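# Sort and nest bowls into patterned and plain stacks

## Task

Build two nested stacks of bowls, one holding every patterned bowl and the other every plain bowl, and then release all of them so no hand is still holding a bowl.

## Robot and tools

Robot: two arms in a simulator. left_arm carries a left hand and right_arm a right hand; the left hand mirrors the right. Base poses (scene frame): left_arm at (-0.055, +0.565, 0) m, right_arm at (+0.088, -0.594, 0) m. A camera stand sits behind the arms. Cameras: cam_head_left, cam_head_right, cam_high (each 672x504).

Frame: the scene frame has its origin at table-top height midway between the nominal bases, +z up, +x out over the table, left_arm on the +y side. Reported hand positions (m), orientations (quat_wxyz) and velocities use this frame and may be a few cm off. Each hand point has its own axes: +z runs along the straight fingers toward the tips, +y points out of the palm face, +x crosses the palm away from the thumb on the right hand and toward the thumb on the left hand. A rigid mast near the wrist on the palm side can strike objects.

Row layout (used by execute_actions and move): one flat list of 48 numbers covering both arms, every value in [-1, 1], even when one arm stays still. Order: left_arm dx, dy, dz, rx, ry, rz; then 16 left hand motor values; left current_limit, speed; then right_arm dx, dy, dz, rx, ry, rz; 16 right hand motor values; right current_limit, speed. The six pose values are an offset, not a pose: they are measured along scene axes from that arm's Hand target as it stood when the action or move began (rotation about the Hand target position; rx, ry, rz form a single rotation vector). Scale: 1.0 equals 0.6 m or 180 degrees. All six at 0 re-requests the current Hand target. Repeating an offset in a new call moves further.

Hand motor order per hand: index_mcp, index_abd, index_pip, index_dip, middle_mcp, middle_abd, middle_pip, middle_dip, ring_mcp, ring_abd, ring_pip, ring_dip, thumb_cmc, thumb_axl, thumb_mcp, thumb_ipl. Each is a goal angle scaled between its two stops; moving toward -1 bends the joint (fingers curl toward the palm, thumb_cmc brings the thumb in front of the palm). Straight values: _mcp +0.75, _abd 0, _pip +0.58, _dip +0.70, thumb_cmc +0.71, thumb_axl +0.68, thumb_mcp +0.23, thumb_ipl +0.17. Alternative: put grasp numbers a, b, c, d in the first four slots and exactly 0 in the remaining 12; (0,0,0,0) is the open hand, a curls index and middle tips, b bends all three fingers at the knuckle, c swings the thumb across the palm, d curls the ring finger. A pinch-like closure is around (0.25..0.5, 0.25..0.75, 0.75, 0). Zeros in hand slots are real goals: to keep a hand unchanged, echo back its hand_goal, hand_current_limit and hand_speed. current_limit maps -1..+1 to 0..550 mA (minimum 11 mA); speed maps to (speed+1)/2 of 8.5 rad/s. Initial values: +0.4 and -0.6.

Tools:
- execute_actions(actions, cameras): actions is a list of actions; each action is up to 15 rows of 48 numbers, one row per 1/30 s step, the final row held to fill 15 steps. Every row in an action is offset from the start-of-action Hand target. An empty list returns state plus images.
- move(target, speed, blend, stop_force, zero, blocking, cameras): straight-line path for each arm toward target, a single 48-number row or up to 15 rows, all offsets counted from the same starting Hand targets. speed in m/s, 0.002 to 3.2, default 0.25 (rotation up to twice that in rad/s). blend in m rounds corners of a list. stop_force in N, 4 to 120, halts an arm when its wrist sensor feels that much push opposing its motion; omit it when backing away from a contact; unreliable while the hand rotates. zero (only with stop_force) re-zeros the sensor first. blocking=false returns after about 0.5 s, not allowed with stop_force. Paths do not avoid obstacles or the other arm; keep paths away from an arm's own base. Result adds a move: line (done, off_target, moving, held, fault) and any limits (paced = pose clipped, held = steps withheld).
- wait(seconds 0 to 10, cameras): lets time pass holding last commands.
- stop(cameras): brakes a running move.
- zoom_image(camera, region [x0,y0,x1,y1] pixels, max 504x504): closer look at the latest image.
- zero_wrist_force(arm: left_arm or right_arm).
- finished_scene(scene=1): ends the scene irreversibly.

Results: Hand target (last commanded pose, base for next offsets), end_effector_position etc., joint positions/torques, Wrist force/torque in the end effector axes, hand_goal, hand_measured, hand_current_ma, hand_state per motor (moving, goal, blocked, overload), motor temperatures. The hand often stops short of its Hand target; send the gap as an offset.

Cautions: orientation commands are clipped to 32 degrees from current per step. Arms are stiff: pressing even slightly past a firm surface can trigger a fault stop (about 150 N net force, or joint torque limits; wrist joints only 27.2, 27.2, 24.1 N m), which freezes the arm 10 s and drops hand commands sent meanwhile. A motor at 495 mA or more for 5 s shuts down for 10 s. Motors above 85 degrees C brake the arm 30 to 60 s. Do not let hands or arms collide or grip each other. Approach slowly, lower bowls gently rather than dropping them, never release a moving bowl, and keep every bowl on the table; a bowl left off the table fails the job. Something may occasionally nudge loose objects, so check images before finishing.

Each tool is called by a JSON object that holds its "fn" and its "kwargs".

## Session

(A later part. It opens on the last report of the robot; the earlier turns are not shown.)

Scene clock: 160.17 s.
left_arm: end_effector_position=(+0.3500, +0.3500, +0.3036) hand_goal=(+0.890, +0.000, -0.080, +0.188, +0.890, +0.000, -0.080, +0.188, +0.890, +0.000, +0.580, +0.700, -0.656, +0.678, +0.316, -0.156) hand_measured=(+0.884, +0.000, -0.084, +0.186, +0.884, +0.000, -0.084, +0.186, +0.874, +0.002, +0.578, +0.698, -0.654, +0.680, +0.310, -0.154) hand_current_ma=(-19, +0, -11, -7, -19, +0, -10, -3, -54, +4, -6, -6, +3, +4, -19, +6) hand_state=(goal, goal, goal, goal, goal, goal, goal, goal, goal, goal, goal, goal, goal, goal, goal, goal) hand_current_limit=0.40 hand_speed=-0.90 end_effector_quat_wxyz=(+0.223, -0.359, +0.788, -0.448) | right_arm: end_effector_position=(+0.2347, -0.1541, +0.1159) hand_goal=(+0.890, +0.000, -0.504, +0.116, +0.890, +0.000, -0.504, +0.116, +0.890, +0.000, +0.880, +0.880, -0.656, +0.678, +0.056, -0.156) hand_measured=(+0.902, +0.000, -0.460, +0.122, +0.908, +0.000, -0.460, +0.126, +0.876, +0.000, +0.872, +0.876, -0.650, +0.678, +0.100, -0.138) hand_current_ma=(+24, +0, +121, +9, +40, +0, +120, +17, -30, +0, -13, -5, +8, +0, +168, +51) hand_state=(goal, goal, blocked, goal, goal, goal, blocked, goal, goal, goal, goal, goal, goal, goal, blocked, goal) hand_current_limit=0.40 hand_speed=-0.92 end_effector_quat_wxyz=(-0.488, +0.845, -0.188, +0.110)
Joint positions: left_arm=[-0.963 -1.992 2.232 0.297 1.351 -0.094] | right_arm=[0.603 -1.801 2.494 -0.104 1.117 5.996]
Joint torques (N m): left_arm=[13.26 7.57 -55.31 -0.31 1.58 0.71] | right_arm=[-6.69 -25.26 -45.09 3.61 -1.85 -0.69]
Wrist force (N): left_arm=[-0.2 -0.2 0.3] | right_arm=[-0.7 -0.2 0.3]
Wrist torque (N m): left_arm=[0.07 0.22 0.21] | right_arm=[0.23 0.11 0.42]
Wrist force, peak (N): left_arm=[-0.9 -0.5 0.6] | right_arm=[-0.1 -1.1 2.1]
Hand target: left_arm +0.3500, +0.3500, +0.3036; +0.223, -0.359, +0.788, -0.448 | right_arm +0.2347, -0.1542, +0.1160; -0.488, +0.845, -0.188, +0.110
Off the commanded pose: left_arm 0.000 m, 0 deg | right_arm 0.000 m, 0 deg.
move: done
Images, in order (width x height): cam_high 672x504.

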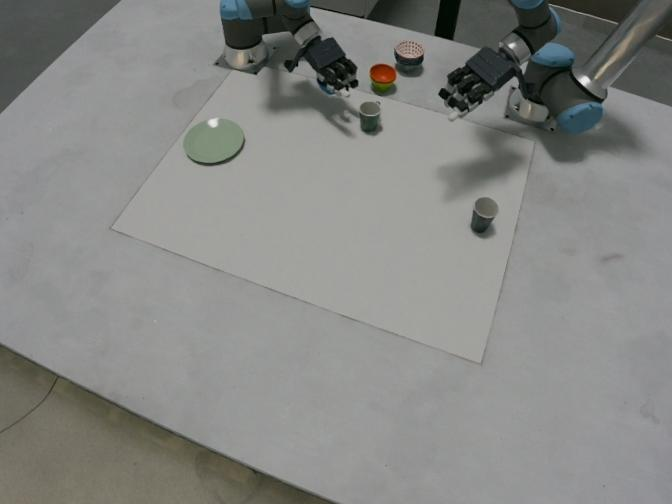

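{"fn": "move", "kwargs": {"target": [[0,0,0,0,0,0,0.89,0,-0.08,0.1885,0.89,0,-0.08,0.1885,0.89,0,0.58,0.70,-0.657,0.678,0.315,-0.156,0.4,-0.9,0,0,0.0817,0,0,0,0.89,0,-0.505,0.116,0.89,0,-0.505,0.116,0.89,0,0.88,0.88,-0.657,0.678,0.055,-0.156,0.4,-0.92],[0,0,0,0,0,0,0.89,0,-0.08,0.1885,0.89,0,-0.08,0.1885,0.89,0,0.58,0.70,-0.657,0.678,0.315,-0.156,0.4,-0.9,-0.28,0.2437,0.0817,0,0,0.1389,0.89,0,-0.505,0.116,0.89,0,-0.505,0.116,0.89,0,0.88,0.88,-0.657,0.678,0.055,-0.156,0.4,-0.92],[0,0,0,0,0,0,0.89,0,-0.08,0.1885,0.89,0,-0.08,0.1885,0.89,0,0.58,0.70,-0.657,0.678,0.315,-0.156,0.4,-0.9,-0.28,0.2437,0.0233,0,0,0.1389,0.89,0,-0.505,0.116,0.89,0,-0.505,0.116,0.89,0,0.88,0.88,-0.657,0.678,0.055,-0.156,0.4,-0.92]], "speed": [0.15,0.2,0.1], "blend": [0.02,0.015,0], "cameras": ["cam_high"]}}

{"fn": "zoom_image", "kwargs": {"camera": "cam_high", "region": [330, 20, 430, 95]}}

Scene clock: 163.17 s.
left_arm: end_effector_position=(+0.3500, +0.3500, +0.3036) hand_goal=(+0.890, +0.000, -0.080, +0.188, +0.890, +0.000, -0.080, +0.188, +0.890, +0.000, +0.580, +0.700, -0.656, +0.678, +0.316, -0.156) hand_measured=(+0.884, +0.000, -0.084, +0.186, +0.884, +0.000, -0.084, +0.186, +0.874, +0.002, +0.578, +0.698, -0.654, +0.680, +0.310, -0.154) hand_current_ma=(-19, +0, -11, -7, -19, +0, -10, -3, -54, +4, -6, -6, +3, +4, -19, +6) hand_state=(goal, goal, goal, goal, goal, goal, goal, goal, goal, goal, goal, goal, goal, goal, goal, goal) hand_current_limit=0.40 hand_speed=-0.90 end_effector_quat_wxyz=(+0.223, -0.359, +0.788, -0.448) | right_arm: end_effector_position=(+0.0667, -0.0080, +0.1301) hand_goal=(+0.890, +0.000, -0.504, +0.116, +0.890, +0.000, -0.504, +0.116, +0.890, +0.000, +0.880, +0.880, -0.656, +0.678, +0.056, -0.156) hand_measured=(+0.902, +0.000, -0.460, +0.122, +0.908, +0.000, -0.460, +0.126, +0.876, +0.000, +0.872, +0.876, -0.650, +0.678, +0.100, -0.138) hand_current_ma=(+25, +0, +120, +9, +40, +0, +119, +18, -30, +0, -13, -5, +9, +0, +168, +51) hand_state=(goal, goal, blocked, goal, goal, goal, blocked, goal, goal, goal, goal, goal, goal, goal, blocked, goal) hand_current_limit=0.40 hand_speed=-0.92 end_effector_quat_wxyz=(-0.500, +0.866, +0.000, +0.001)
Joint positions: left_arm=[-0.963 -1.992 2.232 0.297 1.351 -0.094] | right_arm=[1.139 -1.569 2.262 -0.128 1.2 6.055]
Joint torques (N m): left_arm=[13.76 8.29 -56.26 -0.34 1.26 0.77] | right_arm=[10.77 -23.91 -21.86 -1.84 1.63 2.86]
Wrist force (N): left_arm=[-0.5 -0.3 0.0] | right_arm=[-0.6 0.1 0.2]
Wrist torque (N m): left_arm=[0.09 0.26 0.19] | right_arm=[0.29 0.04 0.29]
Wrist force, peak (N): left_arm=[-0.8 -0.8 0.4] | right_arm=[-1.3 -0.7 1.0]
Hand target: left_arm +0.3500, +0.3500, +0.3036; +0.223, -0.359, +0.788, -0.448 | right_arm +0.0667, -0.0079, +0.1300; -0.500, +0.866, +0.000, +0.001
Off the commanded pose: left_arm 0.000 m, 0 deg | right_arm 0.000 m, 0 deg.
move: done
Images, in order (width x height): cam_high 672x504.

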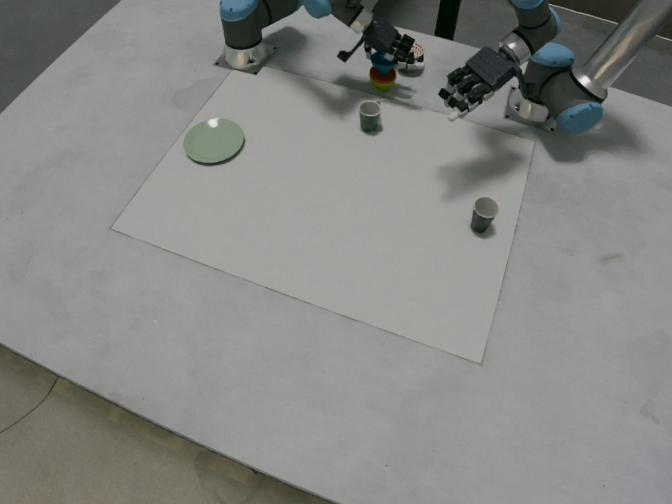

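Scaled by 5.040.

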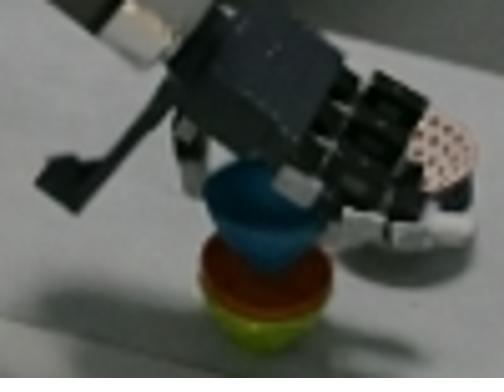

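{"fn": "move", "kwargs": {"target": [0,0,0,0,0,0,0.89,0,-0.08,0.1885,0.89,0,-0.08,0.1885,0.89,0,0.58,0.70,-0.657,0.678,0.315,-0.156,0.4,-0.9,0,0,-0.0833,0,0,0,0.89,0,-0.505,0.116,0.89,0,-0.505,0.116,0.89,0,0.88,0.88,-0.657,0.678,0.055,-0.156,0.4,-0.92], "speed": 0.022, "stop_force": 4, "cameras": ["cam_high"]}}

{"fn": "zoom_image", "kwargs": {"camera": "cam_high", "region": [330, 20, 430, 95]}}

Scene clock: 166.53 s.
left_arm: end_effector_position=(+0.3500, +0.3500, +0.3036) hand_goal=(+0.890, +0.000, -0.080, +0.188, +0.890, +0.000, -0.080, +0.188, +0.890, +0.000, +0.580, +0.700, -0.656, +0.678, +0.316, -0.156) hand_measured=(+0.884, +0.000, -0.084, +0.186, +0.884, +0.000, -0.084, +0.186, +0.874, +0.002, +0.578, +0.698, -0.654, +0.680, +0.310, -0.154) hand_current_ma=(-19, +0, -11, -7, -19, +0, -10, -3, -54, +4, -6, -6, +3, +4, -19, +6) hand_state=(goal, goal, goal, goal, goal, goal, goal, goal, goal, goal, goal, goal, goal, goal, goal, goal) hand_current_limit=0.40 hand_speed=-0.90 end_effector_quat_wxyz=(+0.223, -0.359, +0.788, -0.448) | right_arm: end_effector_position=(+0.0667, -0.0080, +0.0866) hand_goal=(+0.890, +0.000, -0.504, +0.116, +0.890, +0.000, -0.504, +0.116, +0.890, +0.000, +0.880, +0.880, -0.656, +0.678, +0.056, -0.156) hand_measured=(+0.904, +0.000, -0.468, +0.122, +0.916, +0.000, -0.466, +0.126, +0.876, +0.000, +0.872, +0.876, -0.656, +0.678, +0.100, -0.138) hand_current_ma=(+29, +0, +91, +9, +63, +0, +97, +18, -30, +0, -13, -5, +1, +0, +168, +52) hand_state=(goal, goal, blocked, goal, blocked, goal, blocked, goal, goal, goal, goal, goal, goal, goal, blocked, goal) hand_current_limit=0.40 hand_speed=-0.92 end_effector_quat_wxyz=(-0.500, +0.866, +0.000, +0.001)
Joint positions: left_arm=[-0.963 -1.992 2.232 0.297 1.351 -0.094] | right_arm=[1.139 -1.505 2.299 -0.229 1.2 6.055]
Joint torques (N m): left_arm=[13.19 8.9 -56.03 -0.56 1.33 1.12] | right_arm=[1.42 -52.47 -42.63 1.85 -1.23 0.06]
Wrist force (N): left_arm=[-0.2 -0.1 0.3] | right_arm=[-0.1 -0.2 -0.6]
Wrist torque (N m): left_arm=[0.08 0.22 0.21] | right_arm=[0.30 0.06 0.32]
Wrist force, peak (N): left_arm=[-1.1 -0.1 0.6] | right_arm=[0.4 -3.8 -2.2]
Hand target: left_arm +0.3500, +0.3500, +0.3036; +0.223, -0.359, +0.788, -0.448 | right_arm +0.0667, -0.0080, +0.0866; -0.500, +0.866, +0.000, +0.001 (not the last commanded pose)
Off the commanded pose: left_arm 0.000 m, 0 deg | right_arm 0.007 m, 0 deg.
move: contact (right_arm)
Images, in order (width x height): cam_high 672x504.

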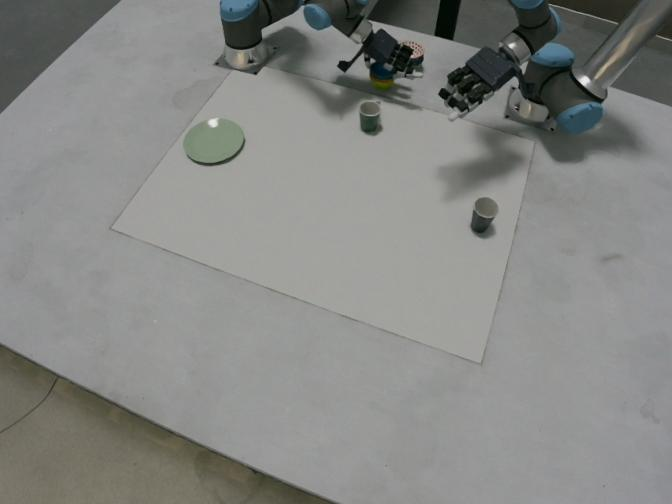

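Scaled by 5.040.

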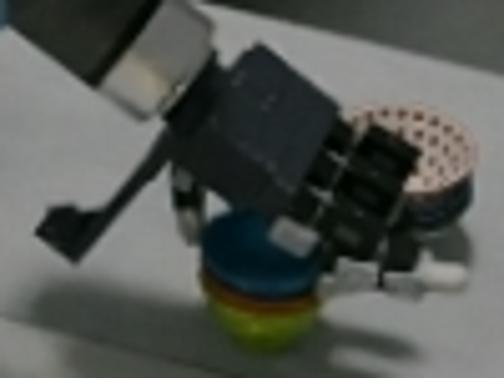

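{"fn": "move", "kwargs": {"target": [0,0,0,0,0,0,0.89,0,-0.08,0.1885,0.89,0,-0.08,0.1885,0.89,0,0.58,0.70,-0.657,0.678,0.315,-0.156,0.4,-0.9,0,0,0,0,0,0,0.89,0,-0.12,0.1885,0.89,0,-0.12,0.1885,0.89,0,0.88,0.88,-0.657,0.678,0.315,-0.156,0.4,-0.965], "speed": 0.05, "cameras": ["cam_high"]}}

{"fn": "zoom_image", "kwargs": {"camera": "cam_high", "region": [330, 20, 430, 95]}}

Scene clock: 170.00 s.
left_arm: end_effector_position=(+0.3500, +0.3500, +0.3036) hand_goal=(+0.890, +0.000, -0.080, +0.188, +0.890, +0.000, -0.080, +0.188, +0.890, +0.000, +0.580, +0.700, -0.656, +0.678, +0.316, -0.156) hand_measured=(+0.884, +0.000, -0.084, +0.186, +0.884, +0.000, -0.084, +0.186, +0.874, +0.002, +0.578, +0.698, -0.654, +0.680, +0.310, -0.154) hand_current_ma=(-19, +0, -11, -7, -19, +0, -10, -3, -54, +4, -6, -6, +3, +4, -19, +6) hand_state=(goal, goal, goal, goal, goal, goal, goal, goal, goal, goal, goal, goal, goal, goal, goal, goal) hand_current_limit=0.40 hand_speed=-0.90 end_effector_quat_wxyz=(+0.223, -0.359, +0.788, -0.448) | right_arm: end_effector_position=(+0.0667, -0.0080, +0.0866) hand_goal=(+0.890, +0.000, -0.120, +0.188, +0.890, +0.000, -0.120, +0.188, +0.890, +0.000, +0.880, +0.880, -0.656, +0.678, +0.316, -0.156) hand_measured=(+0.884, +0.000, -0.126, +0.186, +0.884, +0.000, -0.124, +0.188, +0.876, +0.000, +0.872, +0.876, -0.656, +0.678, +0.310, -0.154) hand_current_ma=(-10, +0, -8, -3, -10, +0, -6, -1, -30, +0, -13, -5, +0, +0, -14, +3) hand_state=(goal, goal, goal, goal, goal, goal, goal, goal, goal, goal, goal, goal, goal, goal, goal, goal) hand_current_limit=0.40 hand_speed=-0.96 end_effector_quat_wxyz=(-0.500, +0.866, +0.000, +0.001)
Joint positions: left_arm=[-0.963 -1.992 2.232 0.297 1.351 -0.094] | right_arm=[1.139 -1.505 2.299 -0.229 1.2 6.055]
Joint torques (N m): left_arm=[12.68 7.42 -57.03 -0.5 1.55 1.18] | right_arm=[1.07 -44.9 -28.84 1.51 -0.85 0.09]
Wrist force (N): left_arm=[-0.7 -0.3 0.3] | right_arm=[-0.7 -0.4 -0.2]
Wrist torque (N m): left_arm=[0.06 0.27 0.17] | right_arm=[0.31 0.10 0.30]
Wrist force, peak (N): left_arm=[-1.0 0.1 0.7] | right_arm=[0.0 -2.1 -1.0]
Hand target: left_arm +0.3500, +0.3500, +0.3036; +0.223, -0.359, +0.788, -0.448 | right_arm +0.0667, -0.0080, +0.0866; -0.500, +0.866, +0.000, +0.001
Off the commanded pose: left_arm 0.000 m, 0 deg | right_arm 0.000 m, 0 deg.
move: done
Images, in order (width x height): cam_high 672x504.

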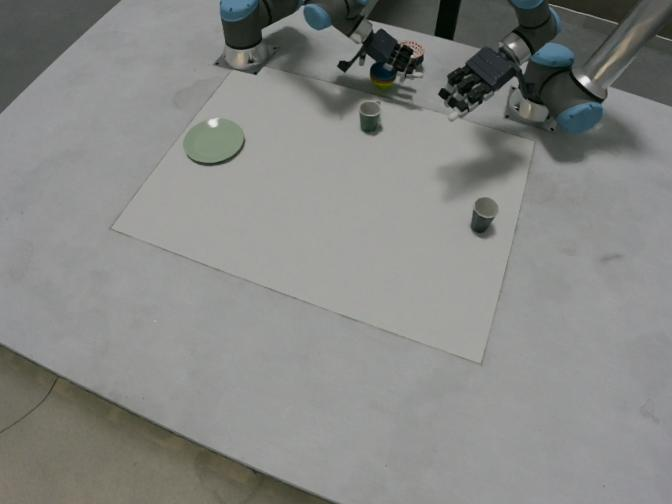

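Scaled by 5.040.

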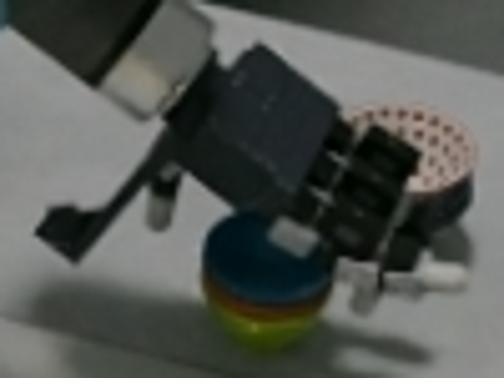

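{"fn": "move", "kwargs": {"target": [[0,0,0,0,0,0,0.89,0,-0.08,0.1885,0.89,0,-0.08,0.1885,0.89,0,0.58,0.70,-0.657,0.678,0.315,-0.156,0.4,-0.9,0,0,0.14,0,0,0,0.89,0,-0.12,0.1885,0.89,0,-0.12,0.1885,0.89,0,0.88,0.88,-0.657,0.678,0.315,-0.156,0.4,-0.965],[0,0,0,0,0,0,0.89,0,-0.08,0.1885,0.89,0,-0.08,0.1885,0.89,0,0.58,0.70,-0.657,0.678,0.315,-0.156,0.4,-0.9,0,-0.2,0.17,0,0,0,0.89,0,-0.12,0.1885,0.89,0,-0.12,0.1885,0.89,0,0.88,0.88,-0.657,0.678,0.315,-0.156,0.4,-0.965]], "speed": [0.12,0.2], "blend": [0.015,0], "cameras": ["all"]}}

{"fn": "zoom_image", "kwargs": {"camera": "cam_high", "region": [350, 20, 450, 95]}}

Scene clock: 172.37 s.
left_arm: end_effector_position=(+0.3500, +0.3500, +0.3036) hand_goal=(+0.890, +0.000, -0.080, +0.188, +0.890, +0.000, -0.080, +0.188, +0.890, +0.000, +0.580, +0.700, -0.656, +0.678, +0.316, -0.156) hand_measured=(+0.884, +0.000, -0.084, +0.186, +0.884, +0.000, -0.084, +0.186, +0.874, +0.002, +0.578, +0.698, -0.654, +0.680, +0.310, -0.154) hand_current_ma=(-19, +0, -11, -7, -19, +0, -10, -3, -54, +4, -6, -6, +3, +4, -19, +6) hand_state=(goal, goal, goal, goal, goal, goal, goal, goal, goal, goal, goal, goal, goal, goal, goal, goal) hand_current_limit=0.40 hand_speed=-0.90 end_effector_quat_wxyz=(+0.223, -0.359, +0.788, -0.448) | right_arm: end_effector_position=(+0.0667, -0.1279, +0.1885) hand_goal=(+0.890, +0.000, -0.120, +0.188, +0.890, +0.000, -0.120, +0.188, +0.890, +0.000, +0.880, +0.880, -0.656, +0.678, +0.316, -0.156) hand_measured=(+0.882, +0.000, -0.124, +0.186, +0.882, +0.000, -0.124, +0.188, +0.876, +0.000, +0.872, +0.876, -0.656, +0.678, +0.310, -0.154) hand_current_ma=(-12, +0, -7, -3, -13, +0, -5, -1, -30, +0, -13, -5, +0, +0, -13, +3) hand_state=(goal, goal, goal, goal, goal, goal, goal, goal, goal, goal, goal, goal, goal, goal, goal, goal) hand_current_limit=0.40 hand_speed=-0.96 end_effector_quat_wxyz=(-0.500, +0.866, +0.000, +0.001)
Joint positions: left_arm=[-0.963 -1.992 2.232 0.297 1.351 -0.094] | right_arm=[0.94 -1.887 2.399 0.107 1.035 5.932]
Joint torques (N m): left_arm=[12.39 6.56 -55.5 -0.37 1.37 0.98] | right_arm=[-4.75 -22.71 -26.07 4.7 -4.45 -1.34]
Wrist force (N): left_arm=[-0.3 -0.5 0.4] | right_arm=[-0.6 -1.0 -0.3]
Wrist torque (N m): left_arm=[0.02 0.22 0.22] | right_arm=[0.17 0.00 0.49]
Wrist force, peak (N): left_arm=[-1.0 -0.3 0.7] | right_arm=[-0.5 -1.8 1.1]
Hand target: left_arm +0.3500, +0.3500, +0.3036; +0.223, -0.359, +0.788, -0.448 | right_arm +0.0667, -0.1280, +0.1886; -0.500, +0.866, +0.000, +0.001
Off the commanded pose: left_arm 0.000 m, 0 deg | right_arm 0.000 m, 0 deg.
move: done

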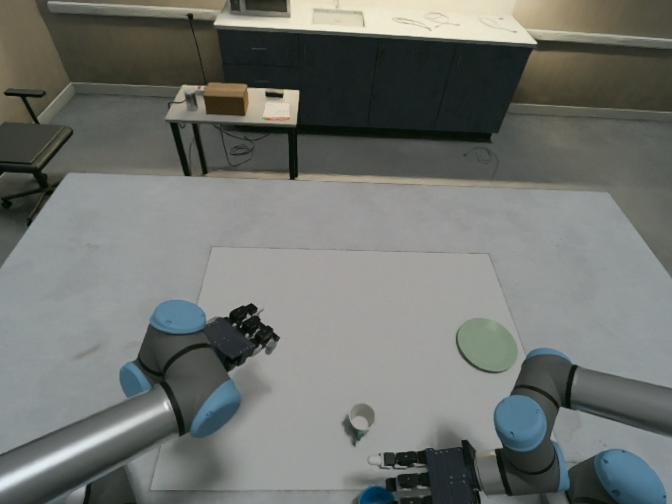

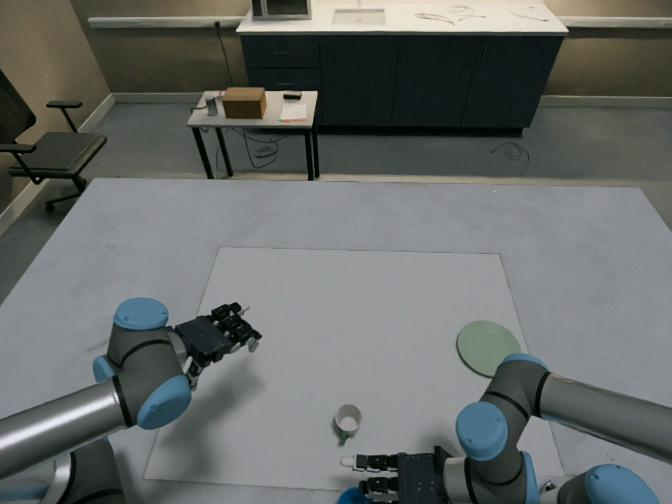

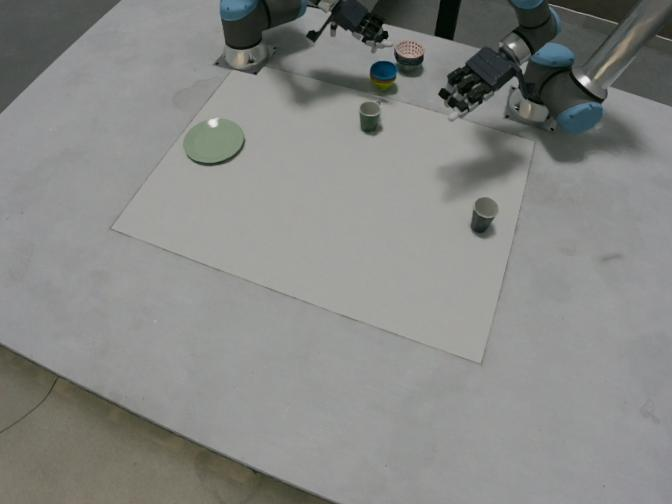

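Scaled by 5.040.

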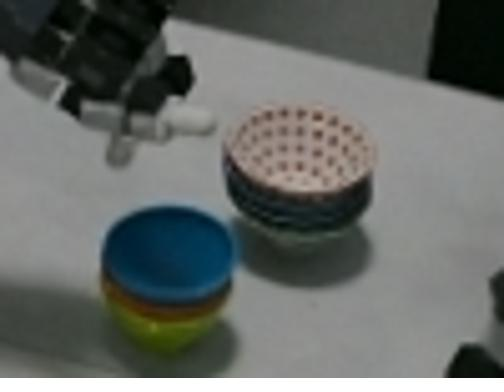

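{"fn": "finished_scene", "kwargs": {}}

The scene is finished: the task was done.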